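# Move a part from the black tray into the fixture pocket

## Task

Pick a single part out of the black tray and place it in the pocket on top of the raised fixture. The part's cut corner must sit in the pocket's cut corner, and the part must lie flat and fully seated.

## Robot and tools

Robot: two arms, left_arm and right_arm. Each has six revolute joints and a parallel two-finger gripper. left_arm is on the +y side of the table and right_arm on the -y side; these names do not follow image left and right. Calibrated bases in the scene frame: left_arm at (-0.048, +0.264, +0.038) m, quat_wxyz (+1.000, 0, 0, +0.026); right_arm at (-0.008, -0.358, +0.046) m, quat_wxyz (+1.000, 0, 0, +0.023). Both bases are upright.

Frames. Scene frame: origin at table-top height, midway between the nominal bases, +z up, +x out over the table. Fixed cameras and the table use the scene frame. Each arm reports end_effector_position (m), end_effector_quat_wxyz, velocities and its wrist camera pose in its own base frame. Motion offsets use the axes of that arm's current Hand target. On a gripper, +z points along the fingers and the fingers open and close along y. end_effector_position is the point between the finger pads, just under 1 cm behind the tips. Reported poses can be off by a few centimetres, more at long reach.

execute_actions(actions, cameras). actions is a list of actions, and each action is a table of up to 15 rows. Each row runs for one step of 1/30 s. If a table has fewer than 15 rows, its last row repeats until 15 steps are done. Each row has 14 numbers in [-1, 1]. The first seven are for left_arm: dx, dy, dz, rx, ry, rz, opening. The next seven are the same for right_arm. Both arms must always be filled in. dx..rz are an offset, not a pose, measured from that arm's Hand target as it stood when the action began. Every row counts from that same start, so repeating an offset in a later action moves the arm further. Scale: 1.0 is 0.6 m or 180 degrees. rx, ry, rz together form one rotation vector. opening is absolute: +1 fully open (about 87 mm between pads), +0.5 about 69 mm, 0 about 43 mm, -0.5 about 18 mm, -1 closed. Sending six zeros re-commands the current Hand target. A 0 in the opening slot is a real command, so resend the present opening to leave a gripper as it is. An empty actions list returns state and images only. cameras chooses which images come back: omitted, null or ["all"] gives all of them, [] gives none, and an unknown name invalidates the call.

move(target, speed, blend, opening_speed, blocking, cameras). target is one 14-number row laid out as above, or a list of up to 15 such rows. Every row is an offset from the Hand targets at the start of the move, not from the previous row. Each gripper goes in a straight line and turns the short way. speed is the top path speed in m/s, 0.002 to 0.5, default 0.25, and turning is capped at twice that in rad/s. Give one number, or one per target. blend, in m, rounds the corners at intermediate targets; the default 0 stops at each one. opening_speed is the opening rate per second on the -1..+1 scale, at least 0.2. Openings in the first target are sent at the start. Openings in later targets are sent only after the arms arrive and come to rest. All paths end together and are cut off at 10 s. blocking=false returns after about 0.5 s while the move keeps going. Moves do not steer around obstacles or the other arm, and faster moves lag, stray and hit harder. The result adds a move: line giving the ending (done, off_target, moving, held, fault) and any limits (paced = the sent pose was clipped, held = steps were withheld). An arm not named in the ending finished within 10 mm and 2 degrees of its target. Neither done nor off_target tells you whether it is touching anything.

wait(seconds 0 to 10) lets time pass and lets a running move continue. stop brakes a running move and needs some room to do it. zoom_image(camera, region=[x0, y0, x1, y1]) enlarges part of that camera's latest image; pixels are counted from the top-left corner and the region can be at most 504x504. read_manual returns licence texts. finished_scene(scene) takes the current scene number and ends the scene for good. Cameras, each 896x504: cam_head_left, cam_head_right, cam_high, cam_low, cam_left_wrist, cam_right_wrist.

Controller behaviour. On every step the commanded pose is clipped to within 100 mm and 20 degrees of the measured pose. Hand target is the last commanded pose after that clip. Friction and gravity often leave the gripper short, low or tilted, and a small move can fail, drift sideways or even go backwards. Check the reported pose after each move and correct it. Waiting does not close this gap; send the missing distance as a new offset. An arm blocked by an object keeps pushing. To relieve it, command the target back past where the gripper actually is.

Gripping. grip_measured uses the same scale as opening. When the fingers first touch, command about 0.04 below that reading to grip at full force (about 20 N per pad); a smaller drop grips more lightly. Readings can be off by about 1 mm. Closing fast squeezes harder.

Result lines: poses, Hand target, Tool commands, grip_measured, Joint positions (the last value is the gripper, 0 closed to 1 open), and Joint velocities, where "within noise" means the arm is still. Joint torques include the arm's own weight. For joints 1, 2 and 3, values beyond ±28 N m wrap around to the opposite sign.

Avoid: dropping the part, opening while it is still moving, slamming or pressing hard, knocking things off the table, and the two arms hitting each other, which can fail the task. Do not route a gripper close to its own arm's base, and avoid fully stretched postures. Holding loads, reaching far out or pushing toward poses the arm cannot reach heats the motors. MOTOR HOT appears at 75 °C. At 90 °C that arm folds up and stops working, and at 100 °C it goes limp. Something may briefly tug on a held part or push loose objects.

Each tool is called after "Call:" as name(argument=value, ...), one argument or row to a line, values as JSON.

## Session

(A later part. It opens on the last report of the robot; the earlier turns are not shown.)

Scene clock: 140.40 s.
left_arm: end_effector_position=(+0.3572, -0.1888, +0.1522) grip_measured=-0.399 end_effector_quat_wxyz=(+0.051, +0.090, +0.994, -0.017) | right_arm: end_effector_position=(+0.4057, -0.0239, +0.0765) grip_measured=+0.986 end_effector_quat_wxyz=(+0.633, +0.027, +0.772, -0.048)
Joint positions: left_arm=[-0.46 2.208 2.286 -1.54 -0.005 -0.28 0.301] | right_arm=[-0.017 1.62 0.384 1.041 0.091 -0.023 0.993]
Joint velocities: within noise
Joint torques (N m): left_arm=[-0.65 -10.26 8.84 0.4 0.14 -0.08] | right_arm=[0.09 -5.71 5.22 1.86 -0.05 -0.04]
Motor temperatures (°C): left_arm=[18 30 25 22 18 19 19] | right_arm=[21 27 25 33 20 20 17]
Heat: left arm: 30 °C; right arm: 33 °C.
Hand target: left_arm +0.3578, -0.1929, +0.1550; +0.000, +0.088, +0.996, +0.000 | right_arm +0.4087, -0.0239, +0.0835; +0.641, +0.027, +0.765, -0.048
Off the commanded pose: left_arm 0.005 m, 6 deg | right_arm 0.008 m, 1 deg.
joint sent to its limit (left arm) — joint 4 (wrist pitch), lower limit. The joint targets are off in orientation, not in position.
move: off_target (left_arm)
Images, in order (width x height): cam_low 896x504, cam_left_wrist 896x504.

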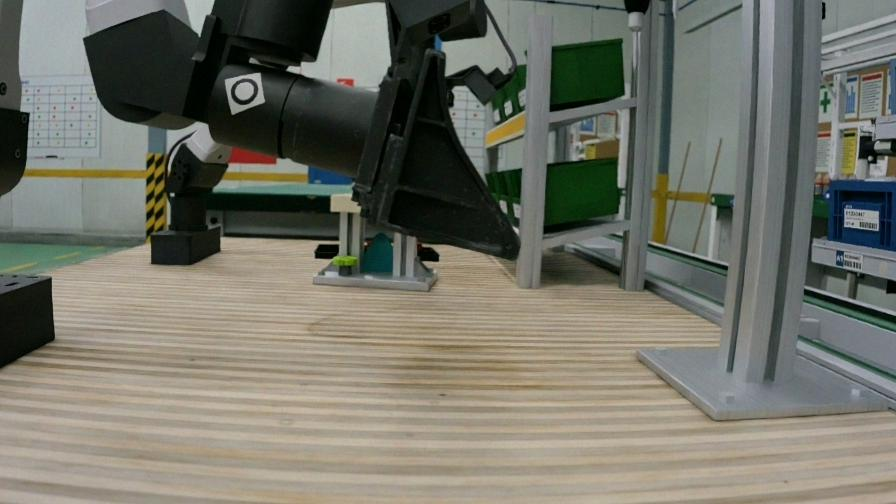

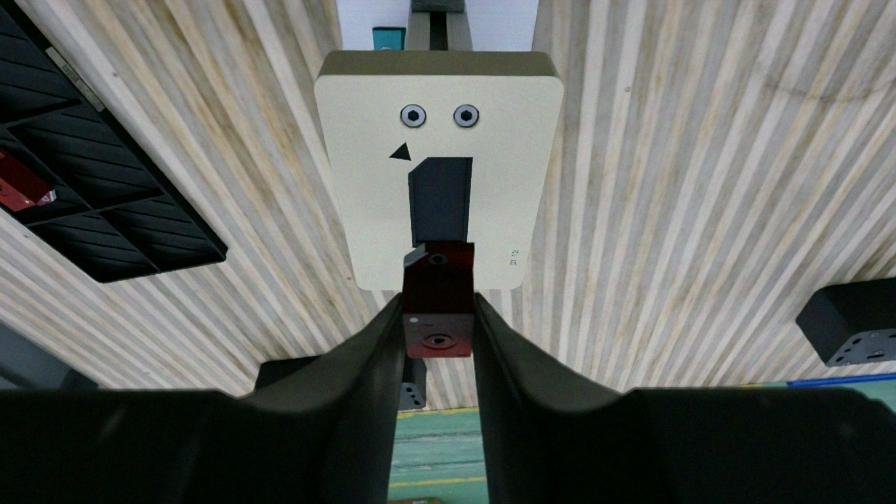

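Call:
move(
  target=[-0.03,-0.0005,0.0233,0,0,0,-0.7,0,0,0,0,0,0,1],
  cameras=["cam_left_wrist"],
  speed=0.06,
)

Call:
zoom_image(
  camera="cam_left_wrist",
  region=[320, 150, 560, 370],
)

Scene clock: 163.87 s.
left_arm: end_effector_position=(+0.3730, -0.1967, +0.1398) grip_measured=-0.399 end_effector_quat_wxyz=(+0.054, +0.089, +0.994, -0.018) | right_arm: end_effector_position=(+0.4057, -0.0239, +0.0765) grip_measured=+0.986 end_effector_quat_wxyz=(+0.633, +0.027, +0.772, -0.048)
Joint positions: left_arm=[-0.46 2.29 2.373 -1.54 -0.005 -0.281 0.301] | right_arm=[-0.017 1.62 0.384 1.041 0.091 -0.023 0.993]
Joint velocities: within noise
Joint torques (N m): left_arm=[0.4 -10.63 8.58 0.41 0.15 0.02] | right_arm=[0.09 -5.72 5.22 1.86 -0.06 -0.04]
Motor temperatures (°C): left_arm=[18 32 26 22 18 19 19] | right_arm=[21 27 25 34 20 20 17]
Heat: left arm: 32 °C; right arm: 34 °C.
Hand target: left_arm +0.3755, -0.1963, +0.1411; +0.000, +0.088, +0.996, +0.000 | right_arm +0.4087, -0.0239, +0.0835; +0.641, +0.027, +0.765, -0.048
Off the commanded pose: left_arm 0.003 m, 6 deg | right_arm 0.008 m, 1 deg.
joint sent to its limit (left arm) — joint 4 (wrist pitch), lower limit. The joint targets are off in orientation, not in position.
move: off_target (left_arm)
Images, in order (width x height): cam_left_wrist 896x504.

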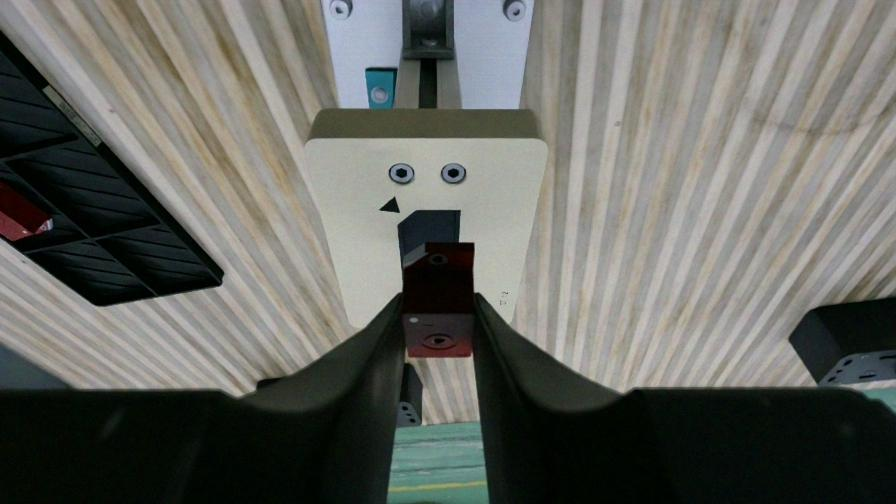

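Scaled by 2.100 from the camera's 896x504 image, which has a finer 1280x720 frame.

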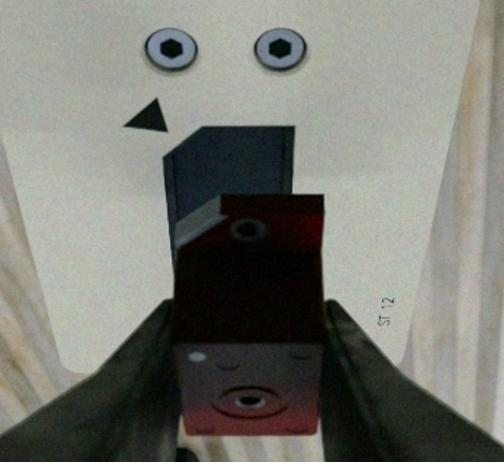

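Call:
move(
  target=[0.0055,0.006,0.0135,0,0,0,-0.7,0,0,0,0,0,0,1],
  cameras=["cam_left_wrist"],
  speed=0.05,
)

Call:
zoom_image(
  camera="cam_left_wrist",
  region=[320, 150, 560, 370],
)

Scene clock: 183.30 s.
left_arm: end_effector_position=(+0.3743, -0.1945, +0.1373) grip_measured=-0.399 end_effector_quat_wxyz=(+0.051, +0.086, +0.995, -0.017) | right_arm: end_effector_position=(+0.4057, -0.0239, +0.0765) grip_measured=+0.986 end_effector_quat_wxyz=(+0.633, +0.027, +0.772, -0.048)
Joint positions: left_arm=[-0.454 2.296 2.373 -1.54 -0.005 -0.281 0.301] | right_arm=[-0.017 1.62 0.384 1.041 0.091 -0.023 0.993]
Joint velocities: within noise
Joint torques (N m): left_arm=[0.32 -10.65 6.2 0.41 0.14 0.08] | right_arm=[0.08 -5.72 5.22 1.86 -0.06 -0.04]
Motor temperatures (°C): left_arm=[18 33 27 22 18 19 19] | right_arm=[21 27 25 34 20 20 17]
Heat: left arm: 33 °C; right arm: 34 °C.
Hand target: left_arm +0.3729, -0.1922, +0.1329; +0.000, +0.088, +0.996, +0.000 | right_arm +0.4087, -0.0239, +0.0835; +0.641, +0.027, +0.765, -0.048
Off the commanded pose: left_arm 0.005 m, 6 deg | right_arm 0.008 m, 1 deg.
joint sent to its limit (left arm) — joint 4 (wrist pitch), lower limit. The joint targets are off in orientation, not in position.
move: off_target (left_arm)
Images, in order (width x height): cam_left_wrist 896x504.

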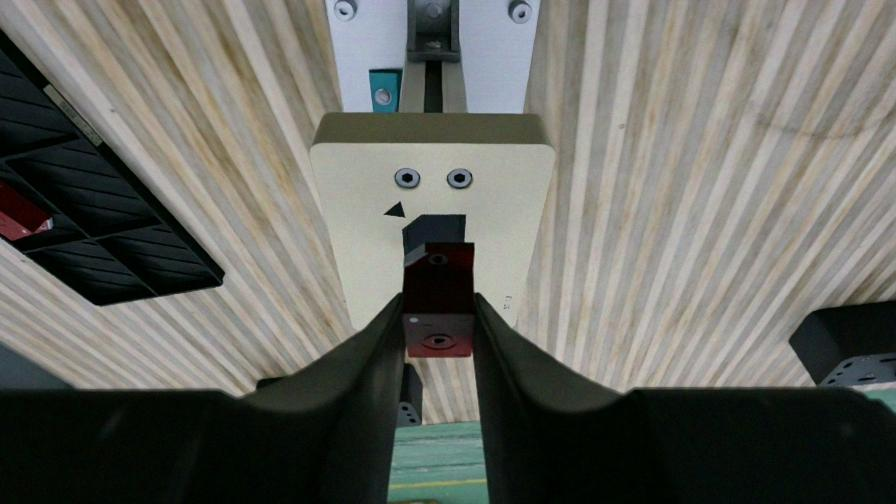

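Scaled by 2.100 from the camera's 896x504 image, which has a finer 1280x720 frame.

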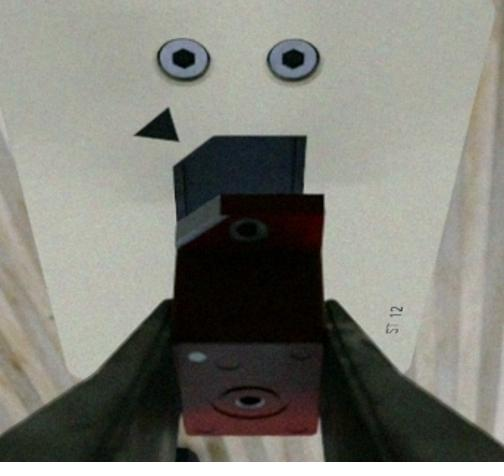

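Call:
move(
  target=[0.0055,0.003,0.0115,0,0,0,-0.7,0,0,0,0,0,0,1],
  cameras=["cam_left_wrist"],
  speed=0.05,
)

Call:
zoom_image(
  camera="cam_left_wrist",
  region=[320, 150, 560, 370],
)

Scene clock: 188.93 s.
left_arm: end_effector_position=(+0.3719, -0.1933, +0.1339) grip_measured=-0.399 end_effector_quat_wxyz=(+0.044, +0.086, +0.995, -0.014) | right_arm: end_effector_position=(+0.4057, -0.0239, +0.0765) grip_measured=+0.986 end_effector_quat_wxyz=(+0.633, +0.027, +0.772, -0.048)
Joint positions: left_arm=[-0.454 2.296 2.358 -1.54 -0.005 -0.281 0.301] | right_arm=[-0.017 1.62 0.384 1.041 0.091 -0.023 0.993]
Joint velocities: within noise
Joint torques (N m): left_arm=[0.47 -10.1 5.61 0.38 0.14 0.1] | right_arm=[0.09 -5.72 5.23 1.86 -0.05 -0.04]
Motor temperatures (°C): left_arm=[18 33 27 22 18 19 19] | right_arm=[21 27 25 35 20 20 17]
Heat: left arm: 33 °C; right arm: 35 °C.
Hand target: left_arm +0.3699, -0.1898, +0.1260; +0.000, +0.088, +0.996, +0.000 | right_arm +0.4087, -0.0239, +0.0835; +0.641, +0.027, +0.765, -0.048
Off the commanded pose: left_arm 0.009 m, 5 deg | right_arm 0.008 m, 1 deg.
joint sent to its limit (left arm) — joint 4 (wrist pitch), lower limit. The joint targets are off in orientation, not in position.
move: off_target (left_arm)
Images, in order (width x height): cam_left_wrist 896x504.

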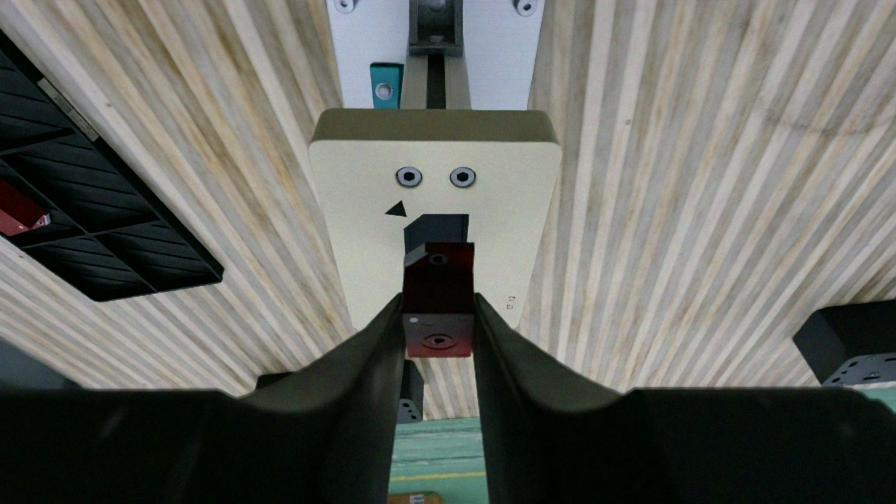

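Scaled by 2.100 from the camera's 896x504 image, which has a finer 1280x720 frame.

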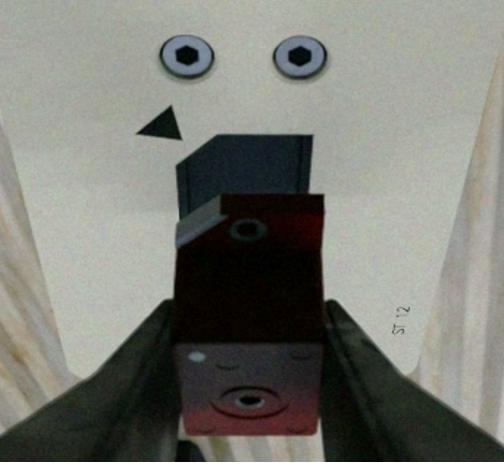

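Call:
move(
  target=[0.0038,0.0028,0.01,0,0,0,-0.7,0,0,0,0,0,0,1],
  cameras=["cam_left_wrist"],
  speed=0.05,
)

Call:
zoom_image(
  camera="cam_left_wrist",
  region=[320, 150, 560, 370],
)

Scene clock: 199.10 s.
left_arm: end_effector_position=(+0.3705, -0.1910, +0.1261) grip_measured=-0.399 end_effector_quat_wxyz=(+0.032, +0.085, +0.996, -0.009) | right_arm: end_effector_position=(+0.4057, -0.0239, +0.0765) grip_measured=+0.986 end_effector_quat_wxyz=(+0.633, +0.027, +0.772, -0.048)
Joint positions: left_arm=[-0.451 2.308 2.344 -1.54 -0.005 -0.279 0.301] | right_arm=[-0.017 1.62 0.384 1.041 0.091 -0.023 0.993]
Joint velocities: within noise
Joint torques (N m): left_arm=[0.28 -10.65 5.64 0.33 0.13 0.11] | right_arm=[0.09 -5.72 5.22 1.86 -0.05 -0.04]
Motor temperatures (°C): left_arm=[18 34 26 22 18 19 19] | right_arm=[21 27 26 35 20 20 17]
Heat: left arm: 34 °C; right arm: 35 °C.
Hand target: left_arm +0.3680, -0.1878, +0.1202; +0.001, +0.088, +0.996, +0.000 | right_arm +0.4087, -0.0239, +0.0835; +0.641, +0.027, +0.765, -0.048
Off the commanded pose: left_arm 0.007 m, 4 deg | right_arm 0.008 m, 1 deg.
joint sent to its limit (left arm) — joint 4 (wrist pitch), lower limit. The joint targets still meet the commanded pose.
move: off_target (left_arm)
Images, in order (width x height): cam_left_wrist 896x504.

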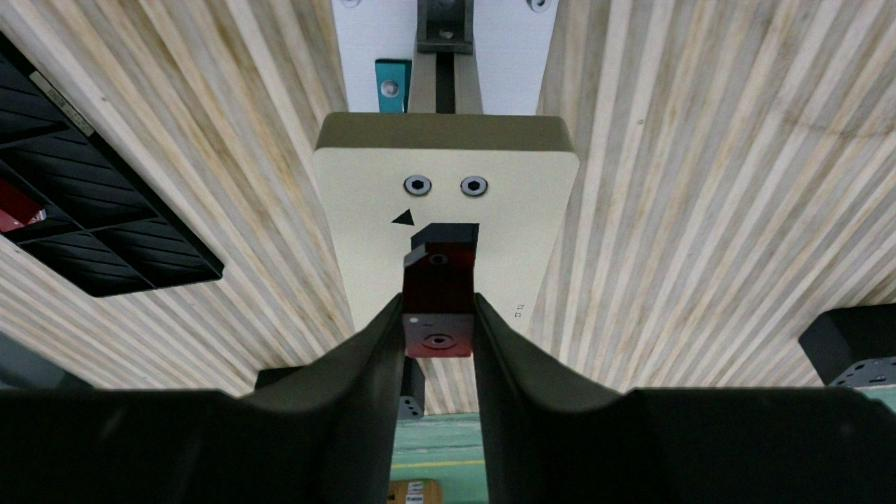

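Scaled by 2.100 from the camera's 896x504 image, which has a finer 1280x720 frame.

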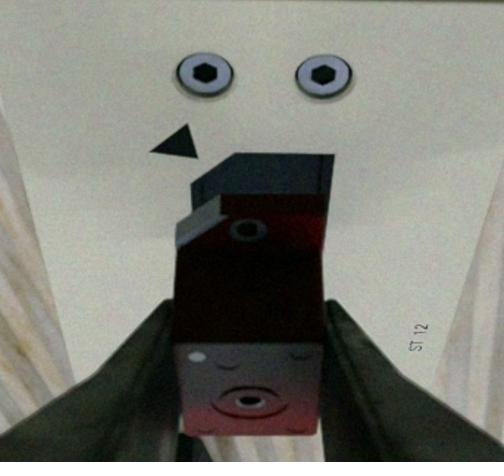

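Call:
move(
  target=[-0.0015,-0.008,0.0033,0,0,0,-0.7,0,0,0,0,0,0,1],
  cameras=["cam_left_wrist"],
  speed=0.04,
)

Call:
zoom_image(
  camera="cam_left_wrist",
  region=[320, 150, 560, 370],
)

Scene clock: 207.40 s.
left_arm: end_effector_position=(+0.3706, -0.1910, +0.1212) grip_measured=-0.399 end_effector_quat_wxyz=(+0.026, +0.086, +0.996, -0.007) | right_arm: end_effector_position=(+0.4057, -0.0239, +0.0765) grip_measured=+0.986 end_effector_quat_wxyz=(+0.633, +0.027, +0.772, -0.048)
Joint positions: left_arm=[-0.451 2.32 2.344 -1.54 -0.005 -0.279 0.301] | right_arm=[-0.017 1.62 0.384 1.041 0.091 -0.023 0.993]
Joint velocities: within noise
Joint torques (N m): left_arm=[-0.64 -10.81 6.75 0.31 0.12 0.01] | right_arm=[0.09 -5.72 5.22 1.86 -0.05 -0.04]
Motor temperatures (°C): left_arm=[18 34 26 22 18 19 19] | right_arm=[21 27 26 35 20 20 17]
Heat: left arm: 34 °C; right arm: 35 °C.
Hand target: left_arm +0.3681, -0.1927, +0.1181; +0.000, +0.088, +0.996, +0.000 | right_arm +0.4087, -0.0239, +0.0835; +0.641, +0.027, +0.765, -0.048
Off the commanded pose: left_arm 0.004 m, 3 deg | right_arm 0.008 m, 1 deg.
joint sent to its limit (left arm) — joint 4 (wrist pitch), lower limit. The joint targets still meet the commanded pose.
move: off_target (left_arm)
Images, in order (width x height): cam_left_wrist 896x504.

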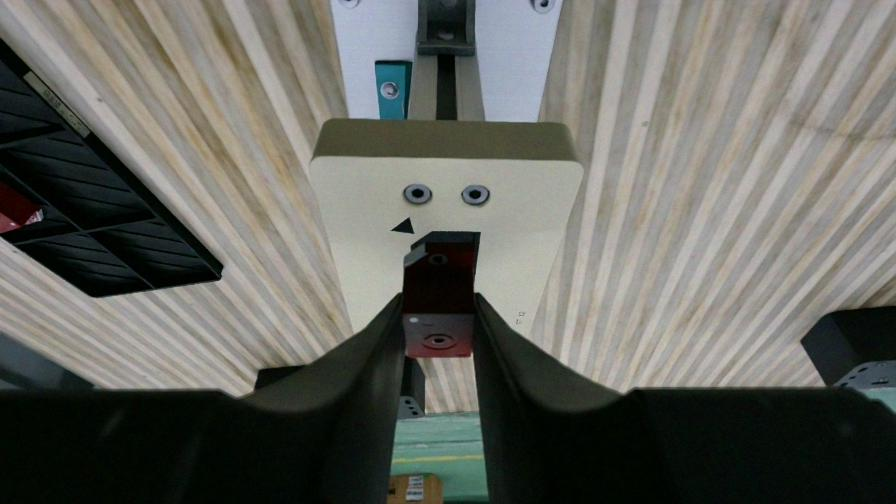

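Scaled by 2.100 from the camera's 896x504 image, which has a finer 1280x720 frame.

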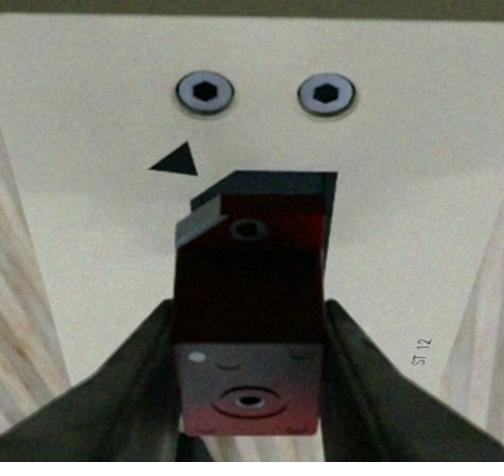

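Call:
move(
  target=[-0.001,-0.005,-0.003,0,0,0,-0.7,0,0,0,0,0,0,1],
  cameras=["cam_left_wrist"],
  speed=0.04,
)

Call:
zoom_image(
  camera="cam_left_wrist",
  region=[320, 150, 560, 370],
)

Scene clock: 213.20 s.
left_arm: end_effector_position=(+0.3699, -0.1924, +0.1212) grip_measured=-0.399 end_effector_quat_wxyz=(+0.026, +0.087, +0.996, -0.007) | right_arm: end_effector_position=(+0.4057, -0.0239, +0.0765) grip_measured=+0.986 end_effector_quat_wxyz=(+0.633, +0.027, +0.772, -0.048)
Joint positions: left_arm=[-0.454 2.32 2.344 -1.54 -0.005 -0.279 0.301] | right_arm=[-0.017 1.62 0.384 1.041 0.091 -0.023 0.993]
Joint velocities: within noise
Joint torques (N m): left_arm=[-0.84 -10.85 7.5 0.31 0.13 -0.05] | right_arm=[0.09 -5.72 5.2 1.86 -0.06 -0.04]
Motor temperatures (°C): left_arm=[18 35 27 22 18 19 19] | right_arm=[21 27 26 35 20 20 17]
Heat: left arm: 35 °C; right arm: 35 °C.
Hand target: left_arm +0.3681, -0.1958, +0.1199; +0.000, +0.088, +0.996, +0.000 | right_arm +0.4087, -0.0239, +0.0835; +0.641, +0.027, +0.765, -0.048
Off the commanded pose: left_arm 0.004 m, 3 deg | right_arm 0.008 m, 1 deg.
joint sent to its limit (left arm) — joint 4 (wrist pitch), lower limit. The joint targets still meet the commanded pose.
move: off_target (left_arm)
Images, in order (width x height): cam_left_wrist 896x504.

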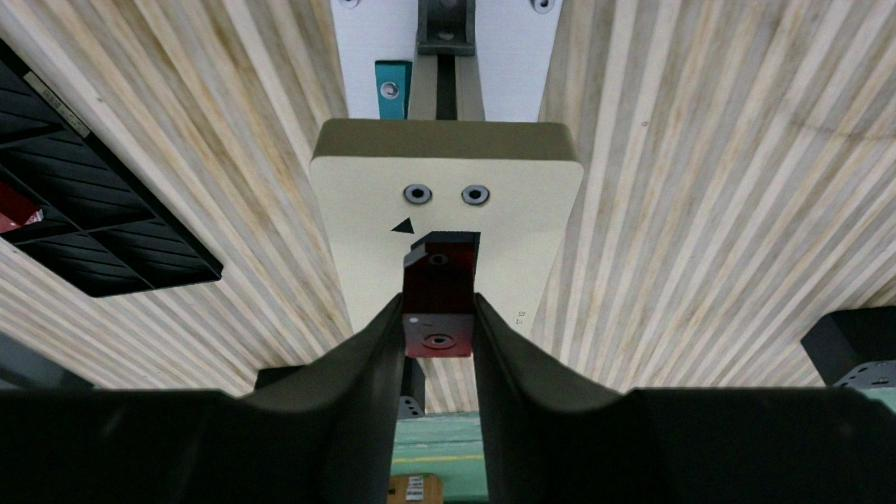

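Scaled by 2.100 from the camera's 896x504 image, which has a finer 1280x720 frame.

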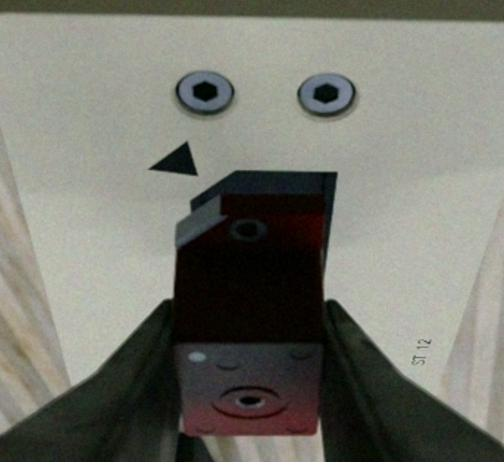

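Call:
move(
  target=[0,-0.001,-0.009,0,0,0,-0.7,0,0,0,0,0,0,1],
  cameras=["cam_left_wrist"],
  speed=0.04,
)

Call:
zoom_image(
  camera="cam_left_wrist",
  region=[320, 150, 560, 370],
)

Scene clock: 218.03 s.
left_arm: end_effector_position=(+0.3699, -0.1924, +0.1212) grip_measured=-0.399 end_effector_quat_wxyz=(+0.026, +0.087, +0.996, -0.007) | right_arm: end_effector_position=(+0.4057, -0.0239, +0.0765) grip_measured=+0.986 end_effector_quat_wxyz=(+0.633, +0.027, +0.772, -0.048)
Joint positions: left_arm=[-0.454 2.32 2.344 -1.54 -0.005 -0.279 0.301] | right_arm=[-0.017 1.62 0.384 1.041 0.091 -0.023 0.993]
Joint velocities: within noise
Joint torques (N m): left_arm=[-0.95 -12.14 7.61 0.31 0.13 -0.07] | right_arm=[0.09 -5.72 5.22 1.86 -0.05 -0.04]
Motor temperatures (°C): left_arm=[18 35 27 22 18 19 19] | right_arm=[21 27 26 35 20 20 17]
Heat: left arm: 35 °C; right arm: 35 °C.
Hand target: left_arm +0.3680, -0.1963, +0.1253; +0.000, +0.088, +0.996, +0.000 | right_arm +0.4087, -0.0239, +0.0835; +0.641, +0.027, +0.765, -0.048
Off the commanded pose: left_arm 0.006 m, 3 deg | right_arm 0.008 m, 1 deg.
joint sent to its limit (left arm) — joint 4 (wrist pitch), lower limit. The joint targets are off in orientation, not in position.
move: off_target (left_arm)
Images, in order (width x height): cam_left_wrist 896x504.

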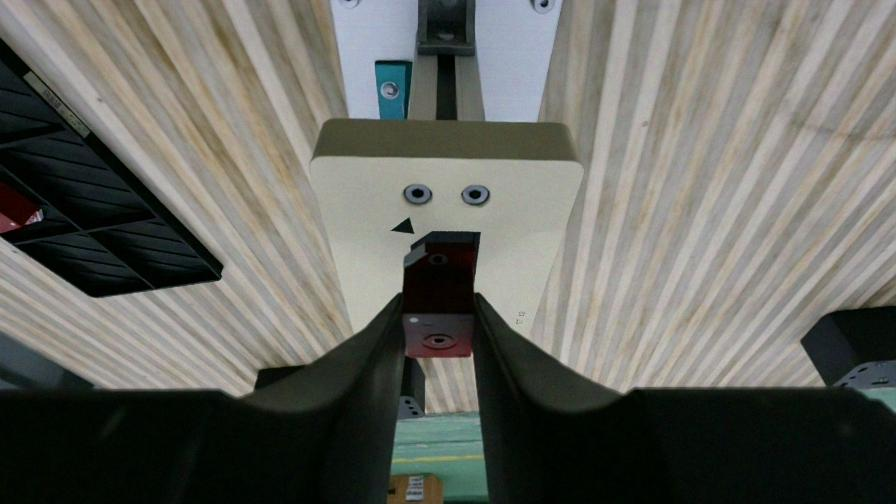

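Scaled by 2.100 from the camera's 896x504 image, which has a finer 1280x720 frame.

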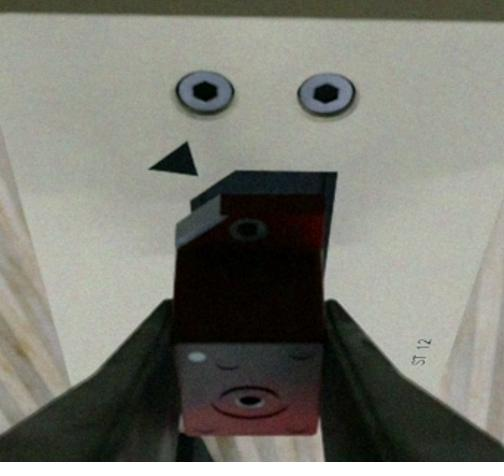

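Joint friction deadband. Lift well clear with a larger move and correct y.

Call:
move(
  target=[0,0,-0.012,0,0,0,-0.7,0,0,0,0,0,0,1],
  cameras=["cam_left_wrist"],
  speed=0.05,
)

Call:
zoom_image(
  camera="cam_left_wrist",
  region=[320, 150, 560, 370],
)

Scene clock: 221.70 s.
left_arm: end_effector_position=(+0.3699, -0.1924, +0.1212) grip_measured=-0.399 end_effector_quat_wxyz=(+0.026, +0.087, +0.996, -0.007) | right_arm: end_effector_position=(+0.4057, -0.0239, +0.0765) grip_measured=+0.986 end_effector_quat_wxyz=(+0.633, +0.027, +0.772, -0.048)
Joint positions: left_arm=[-0.454 2.32 2.344 -1.54 -0.005 -0.279 0.301] | right_arm=[-0.017 1.62 0.384 1.041 0.091 -0.023 0.993]
Joint velocities: within noise
Joint torques (N m): left_arm=[-0.92 -13.87 7.69 0.31 0.14 -0.07] | right_arm=[0.1 -5.72 5.22 1.86 -0.06 -0.04]
Motor temperatures (°C): left_arm=[18 35 27 22 18 19 19] | right_arm=[21 27 26 35 20 20 17]
Heat: left arm: 35 °C; right arm: 35 °C.
Hand target: left_arm +0.3680, -0.1963, +0.1325; +0.000, +0.088, +0.996, +0.000 | right_arm +0.4087, -0.0239, +0.0835; +0.641, +0.027, +0.765, -0.048
Off the commanded pose: left_arm 0.012 m, 3 deg | right_arm 0.008 m, 1 deg.
joint sent to its limit (left arm) — joint 4 (wrist pitch), lower limit. The joint targets are off in orientation, not in position.
move: off_target (left_arm)
Images, in order (width x height): cam_left_wrist 896x504.

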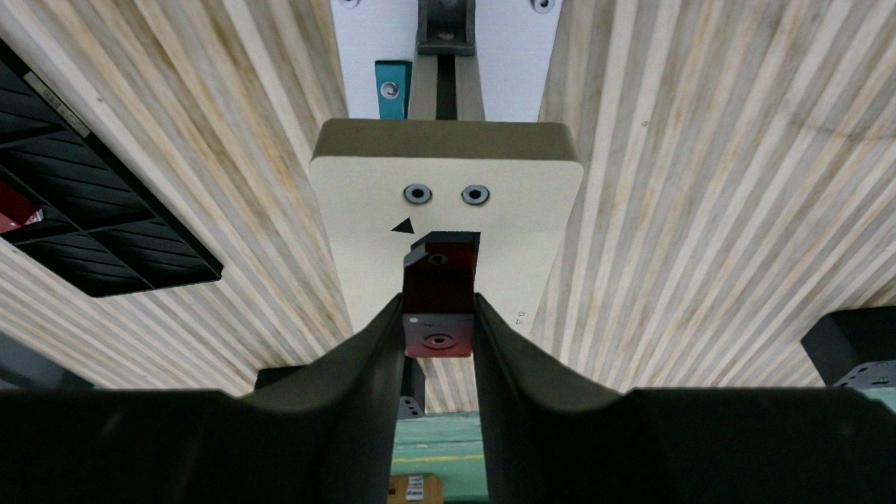

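Scaled by 2.100 from the camera's 896x504 image, which has a finer 1280x720 frame.

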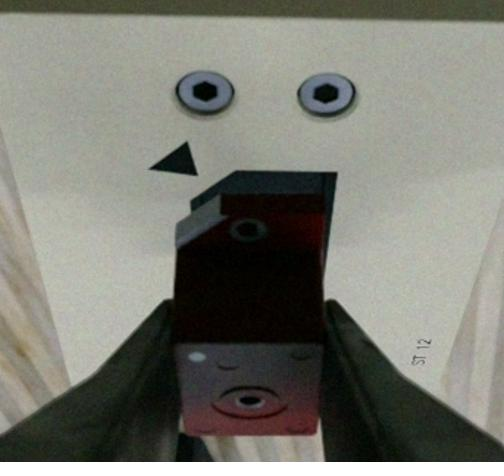

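Call:
move(
  target=[0,0,-0.013,0,0,0,-0.7,0,0,0,0,0,0,1],
  cameras=["cam_left_wrist"],
  speed=0.05,
)

Call:
zoom_image(
  camera="cam_left_wrist",
  region=[320, 150, 560, 370],
)

Scene clock: 227.23 s.
left_arm: end_effector_position=(+0.3699, -0.1924, +0.1212) grip_measured=-0.399 end_effector_quat_wxyz=(+0.026, +0.087, +0.996, -0.007) | right_arm: end_effector_position=(+0.4057, -0.0239, +0.0765) grip_measured=+0.986 end_effector_quat_wxyz=(+0.633, +0.027, +0.772, -0.048)
Joint positions: left_arm=[-0.454 2.32 2.344 -1.54 -0.005 -0.279 0.301] | right_arm=[-0.017 1.62 0.384 1.041 0.091 -0.023 0.993]
Joint velocities: within noise
Joint torques (N m): left_arm=[-0.9 -15.71 7.79 0.31 0.14 -0.07] | right_arm=[0.08 -5.72 5.22 1.86 -0.06 -0.04]
Motor temperatures (°C): left_arm=[18 36 27 22 18 19 19] | right_arm=[21 27 26 36 20 20 17]
Heat: left arm: 36 °C; right arm: 36 °C.
Hand target: left_arm +0.3680, -0.1963, +0.1403; +0.000, +0.088, +0.996, +0.000 | right_arm +0.4087, -0.0239, +0.0835; +0.641, +0.027, +0.765, -0.048
Off the commanded pose: left_arm 0.020 m, 3 deg | right_arm 0.008 m, 1 deg.
joint sent to its limit (left arm) — joint 4 (wrist pitch), lower limit. The joint targets are off in orientation, not in position.
move: off_target (left_arm)
Images, in order (width x height): cam_left_wrist 896x504.

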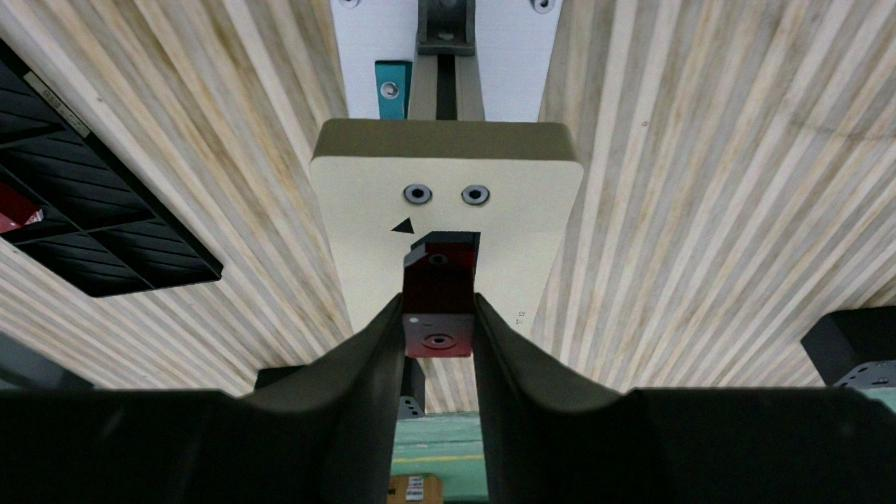

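Scaled by 2.100 from the camera's 896x504 image, which has a finer 1280x720 frame.

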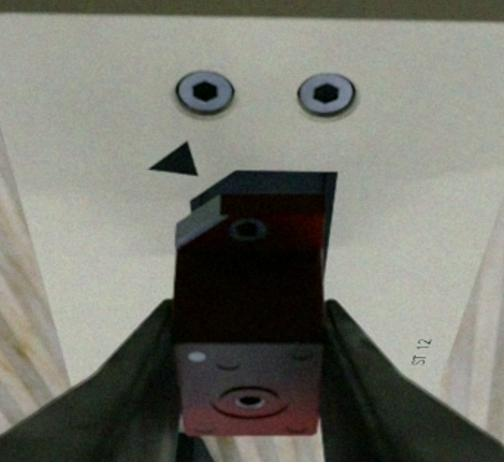

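Call:
move(
  target=[0,0,-0.015,0,0,0,-0.7,0,0,0,0,0,0,1],
  cameras=["cam_left_wrist","cam_high"],
  speed=0.05,
)

Call:
zoom_image(
  camera="cam_left_wrist",
  region=[320, 150, 560, 370],
)

Scene clock: 231.50 s.
left_arm: end_effector_position=(+0.3699, -0.1924, +0.1212) grip_measured=-0.399 end_effector_quat_wxyz=(+0.026, +0.087, +0.996, -0.007) | right_arm: end_effector_position=(+0.4057, -0.0239, +0.0765) grip_measured=+0.986 end_effector_quat_wxyz=(+0.633, +0.027, +0.772, -0.048)
Joint positions: left_arm=[-0.454 2.32 2.344 -1.54 -0.005 -0.279 0.301] | right_arm=[-0.017 1.62 0.384 1.041 0.091 -0.023 0.993]
Joint velocities: within noise
Joint torques (N m): left_arm=[-0.85 -17.78 7.92 0.31 0.15 -0.07] | right_arm=[0.09 -5.72 5.22 1.86 -0.06 -0.04]
Motor temperatures (°C): left_arm=[18 38 27 21 18 19 19] | right_arm=[21 27 26 36 20 20 17]
Heat: left arm: 38 °C; right arm: 36 °C.
Hand target: left_arm +0.3680, -0.1963, +0.1493; +0.000, +0.088, +0.996, +0.000 | right_arm +0.4087, -0.0239, +0.0835; +0.641, +0.027, +0.765, -0.048
Off the commanded pose: left_arm 0.028 m, 3 deg | right_arm 0.008 m, 1 deg.
joint sent to its limit (left arm) — joint 4 (wrist pitch), lower limit. The joint targets are off in orientation, not in position.
move: off_target (left_arm)
Images, in order (width x height): cam_high 896x504, cam_left_wrist 896x504.

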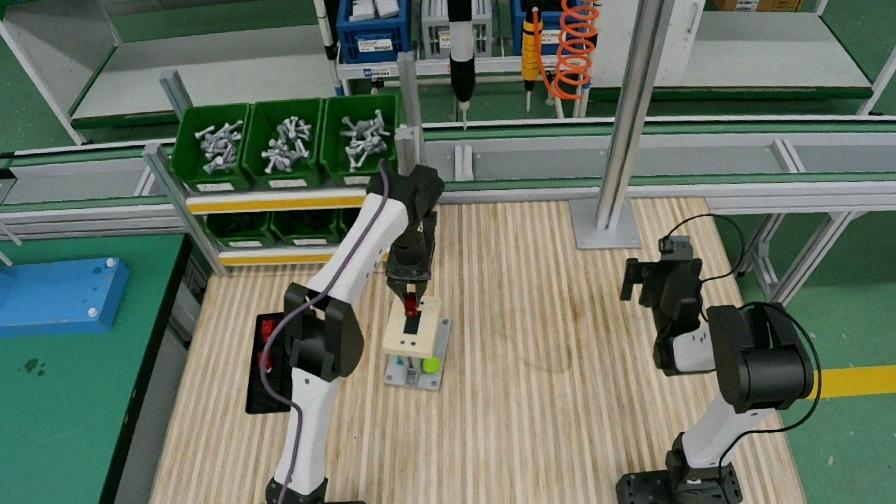

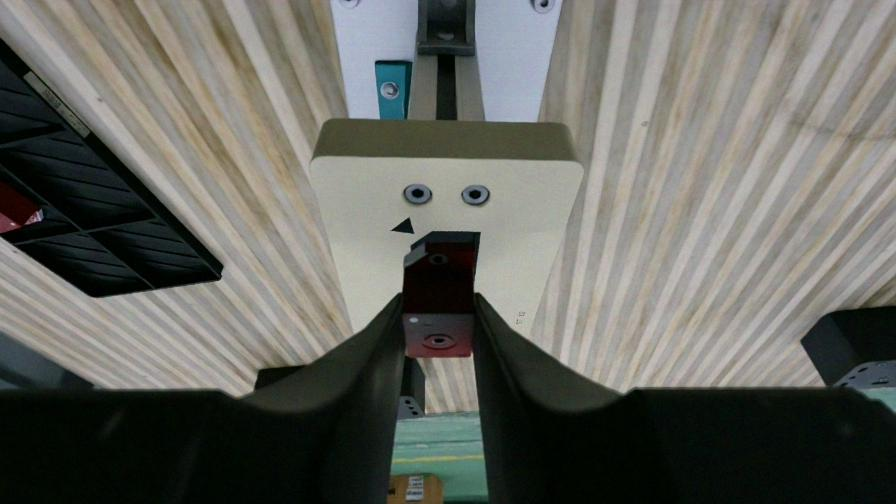

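Scaled by 2.100 from the camera's 896x504 image, which has a finer 1280x720 frame.

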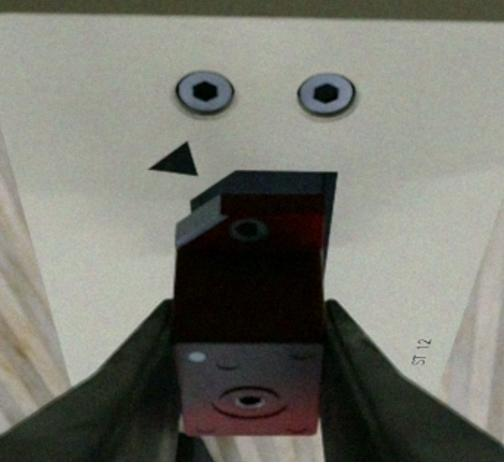

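Call:
zoom_image(
  camera="cam_high",
  region=[330, 130, 490, 350],
)

Call:
execute_actions(
  actions=[],
  cameras=["cam_low","cam_head_left","cam_head_right"],
)

Call:
zoom_image(
  camera="cam_head_right",
  region=[220, 90, 400, 270],
)

Call:
zoom_image(
  camera="cam_low",
  region=[330, 0, 560, 200],
)

Scaled by 2.291 from the camera's 896x504 image, which has a finer 1280x720 frame.

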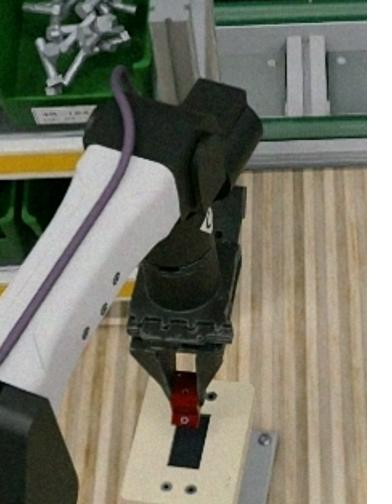

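Scene clock: 240.87 s.
left_arm: end_effector_position=(+0.3699, -0.1924, +0.1212) grip_measured=-0.399 end_effector_quat_wxyz=(+0.026, +0.087, +0.996, -0.007) | right_arm: end_effector_position=(+0.4057, -0.0239, +0.0765) grip_measured=+0.986 end_effector_quat_wxyz=(+0.633, +0.027, +0.772, -0.048)
Joint positions: left_arm=[-0.454 2.32 2.344 -1.54 -0.005 -0.279 0.301] | right_arm=[-0.017 1.62 0.384 1.041 0.091 -0.023 0.993]
Joint velocities: within noise
Joint torques (N m): left_arm=[-0.84 -17.81 7.92 0.31 0.15 -0.07] | right_arm=[0.1 -5.74 5.22 1.86 -0.06 -0.04]
Motor temperatures (°C): left_arm=[18 42 28 21 18 19 19] | right_arm=[21 27 26 36 20 20 17]
Heat: left arm: 42 °C; right arm: 36 °C.
Hand target: left_arm +0.3680, -0.1963, +0.1493; +0.000, +0.088, +0.996, +0.000 | right_arm +0.4087, -0.0239, +0.0835; +0.641, +0.027, +0.765, -0.048
Tool commands: left_gripper/opening=-0.7 right_gripper/opening=+1.0
Off the commanded pose: left_arm 0.028 m, 3 deg | right_arm 0.008 m, 1 deg.
Images, in order (width x height): cam_head_left 896x504, cam_head_right 896x504, cam_low 896x504.

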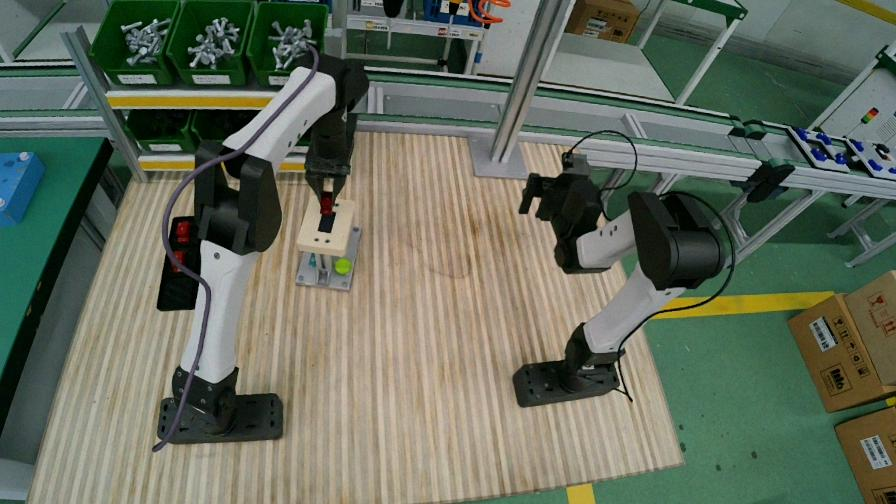

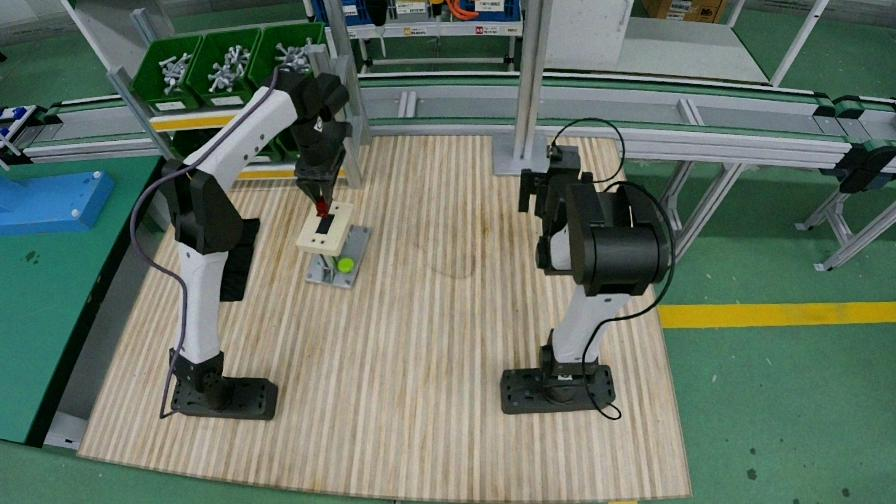

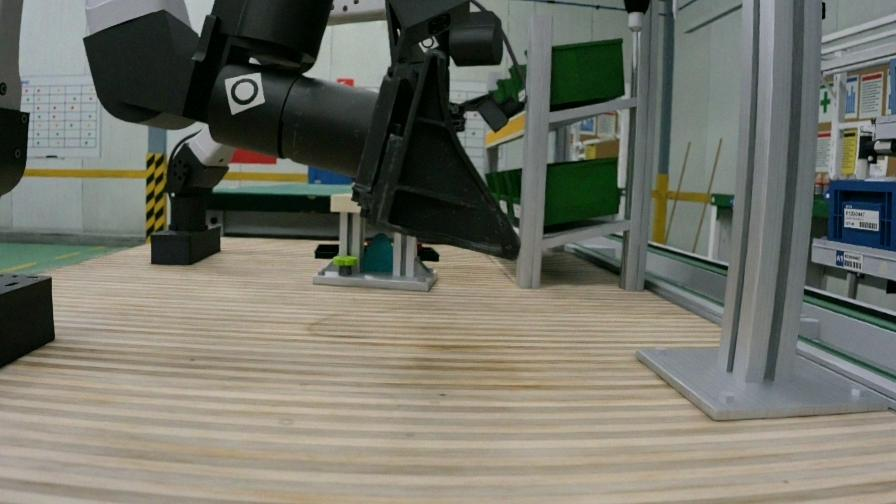

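Scaled by 2.800 from the camera's 896x504 image, which has a finer 1280x720 frame.

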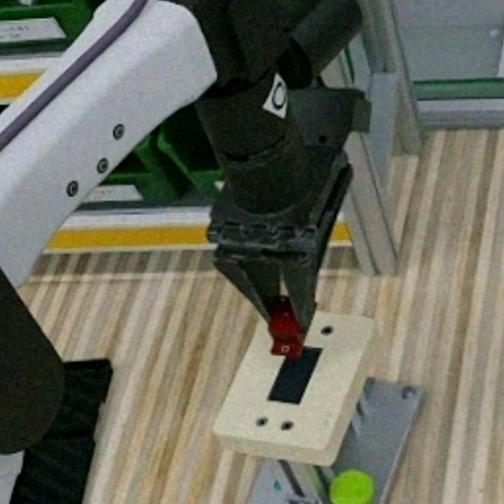

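Scaled by 2.191 from the camera's 896x504 image, which has a finer 1280x720 frame.

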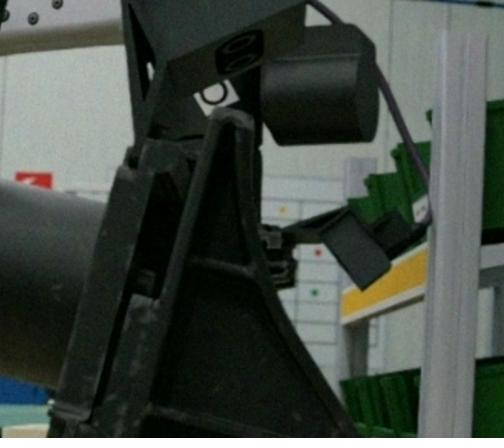

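Call:
move(
  target=[0.08,-0.01,0.03,0,0,0,-0.7,0,0,0,0,0,0,1],
  cameras=["cam_left_wrist","cam_high"],
  speed=0.05,
)

Scene clock: 251.97 s.
left_arm: end_effector_position=(+0.3188, -0.1897, +0.1112) grip_measured=-0.399 end_effector_quat_wxyz=(-0.031, +0.090, +0.995, +0.016) | right_arm: end_effector_position=(+0.4057, -0.0239, +0.0765) grip_measured=+0.986 end_effector_quat_wxyz=(+0.633, +0.027, +0.772, -0.048)
Joint positions: left_arm=[-0.504 2.209 2.096 -1.527 -0.005 -0.322 0.301] | right_arm=[-0.017 1.62 0.384 1.041 0.091 -0.023 0.993]
Joint velocities: within noise
Joint torques (N m): left_arm=[-0.73 -17.42 5.53 0.35 0.12 -0.08] | right_arm=[0.09 -5.72 5.22 1.86 -0.06 -0.04]
Motor temperatures (°C): left_arm=[18 45 28 21 18 19 20] | right_arm=[21 27 26 36 20 19 17]
Heat: left arm: 45 °C; right arm: 36 °C.
Hand target: left_arm +0.3197, -0.1938, +0.1313; +0.000, +0.088, +0.996, +0.000 | right_arm +0.4087, -0.0239, +0.0835; +0.641, +0.027, +0.765, -0.048
Off the commanded pose: left_arm 0.021 m, 4 deg | right_arm 0.008 m, 1 deg.
move: off_target (left_arm)
Images, in order (width x height): cam_high 896x504, cam_left_wrist 896x504.

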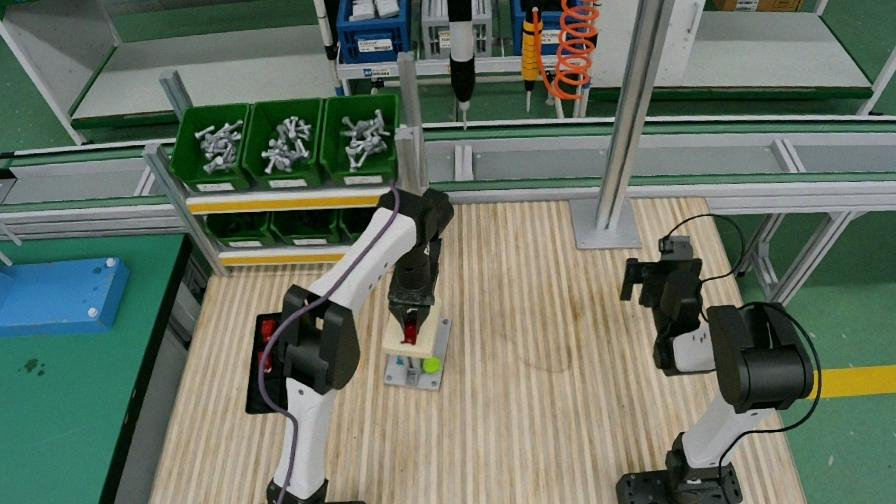

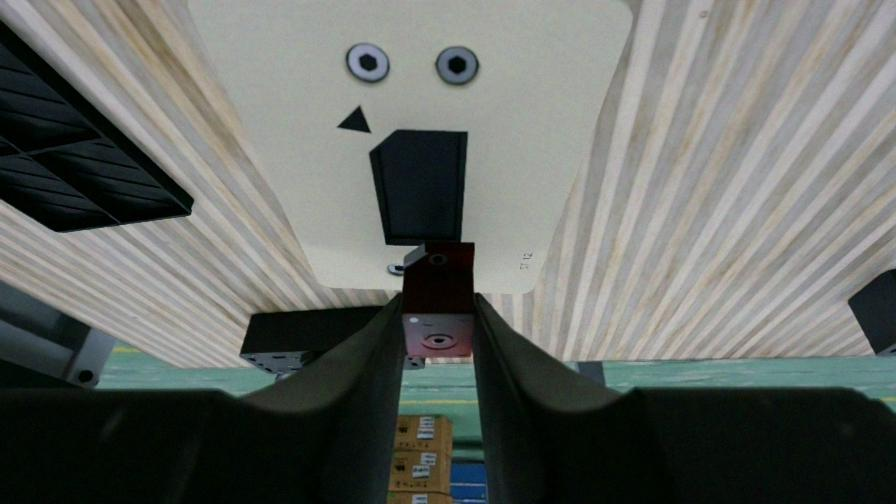

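Call:
move(
  target=[0,0,-0.05,0,0,0,-0.7,0,0,0,0,0,0,1],
  cameras=["cam_left_wrist"],
  speed=0.08,
)

Scene clock: 256.30 s.
left_arm: end_effector_position=(+0.3229, -0.1919, +0.1361) grip_measured=-0.399 end_effector_quat_wxyz=(+0.005, +0.090, +0.996, +0.001) | right_arm: end_effector_position=(+0.4057, -0.0239, +0.0765) grip_measured=+0.986 end_effector_quat_wxyz=(+0.633, +0.027, +0.772, -0.048)
Joint positions: left_arm=[-0.504 2.157 2.127 -1.532 -0.005 -0.323 0.301] | right_arm=[-0.017 1.62 0.384 1.041 0.091 -0.023 0.993]
Joint velocities: within noise
Joint torques (N m): left_arm=[-0.65 -16.06 8.32 0.14 0.13 -0.09] | right_arm=[0.09 -5.74 5.22 1.86 -0.06 -0.04]
Motor temperatures (°C): left_arm=[18 45 28 21 18 19 20] | right_arm=[21 27 26 36 20 19 17]
Heat: left arm: 45 °C; right arm: 36 °C.
Hand target: left_arm +0.3197, -0.1938, +0.1612; +0.000, +0.088, +0.996, +0.000 | right_arm +0.4087, -0.0239, +0.0835; +0.641, +0.027, +0.765, -0.048
Off the commanded pose: left_arm 0.025 m, 1 deg | right_arm 0.008 m, 1 deg.
joint sent to its limit (left arm) — joint 4 (wrist pitch), lower limit. The joint targets are off in orientation, not in position.
move: off_target (left_arm)
Images, in order (width x height): cam_left_wrist 896x504.

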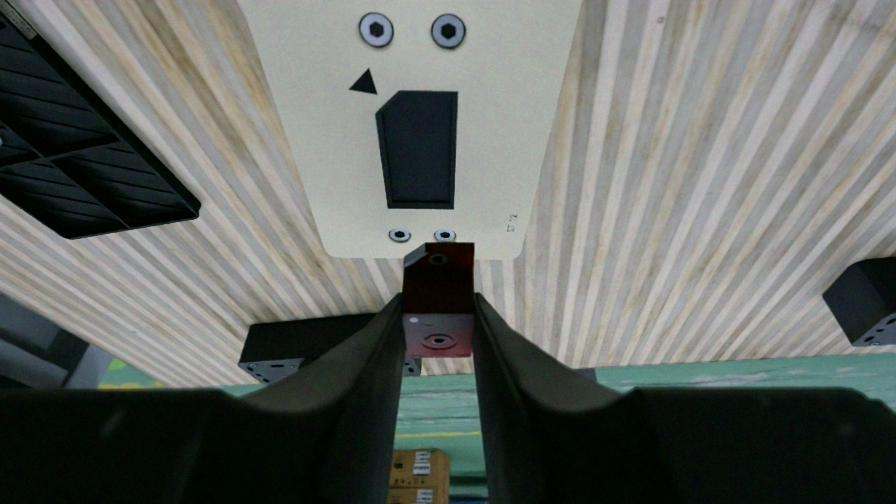

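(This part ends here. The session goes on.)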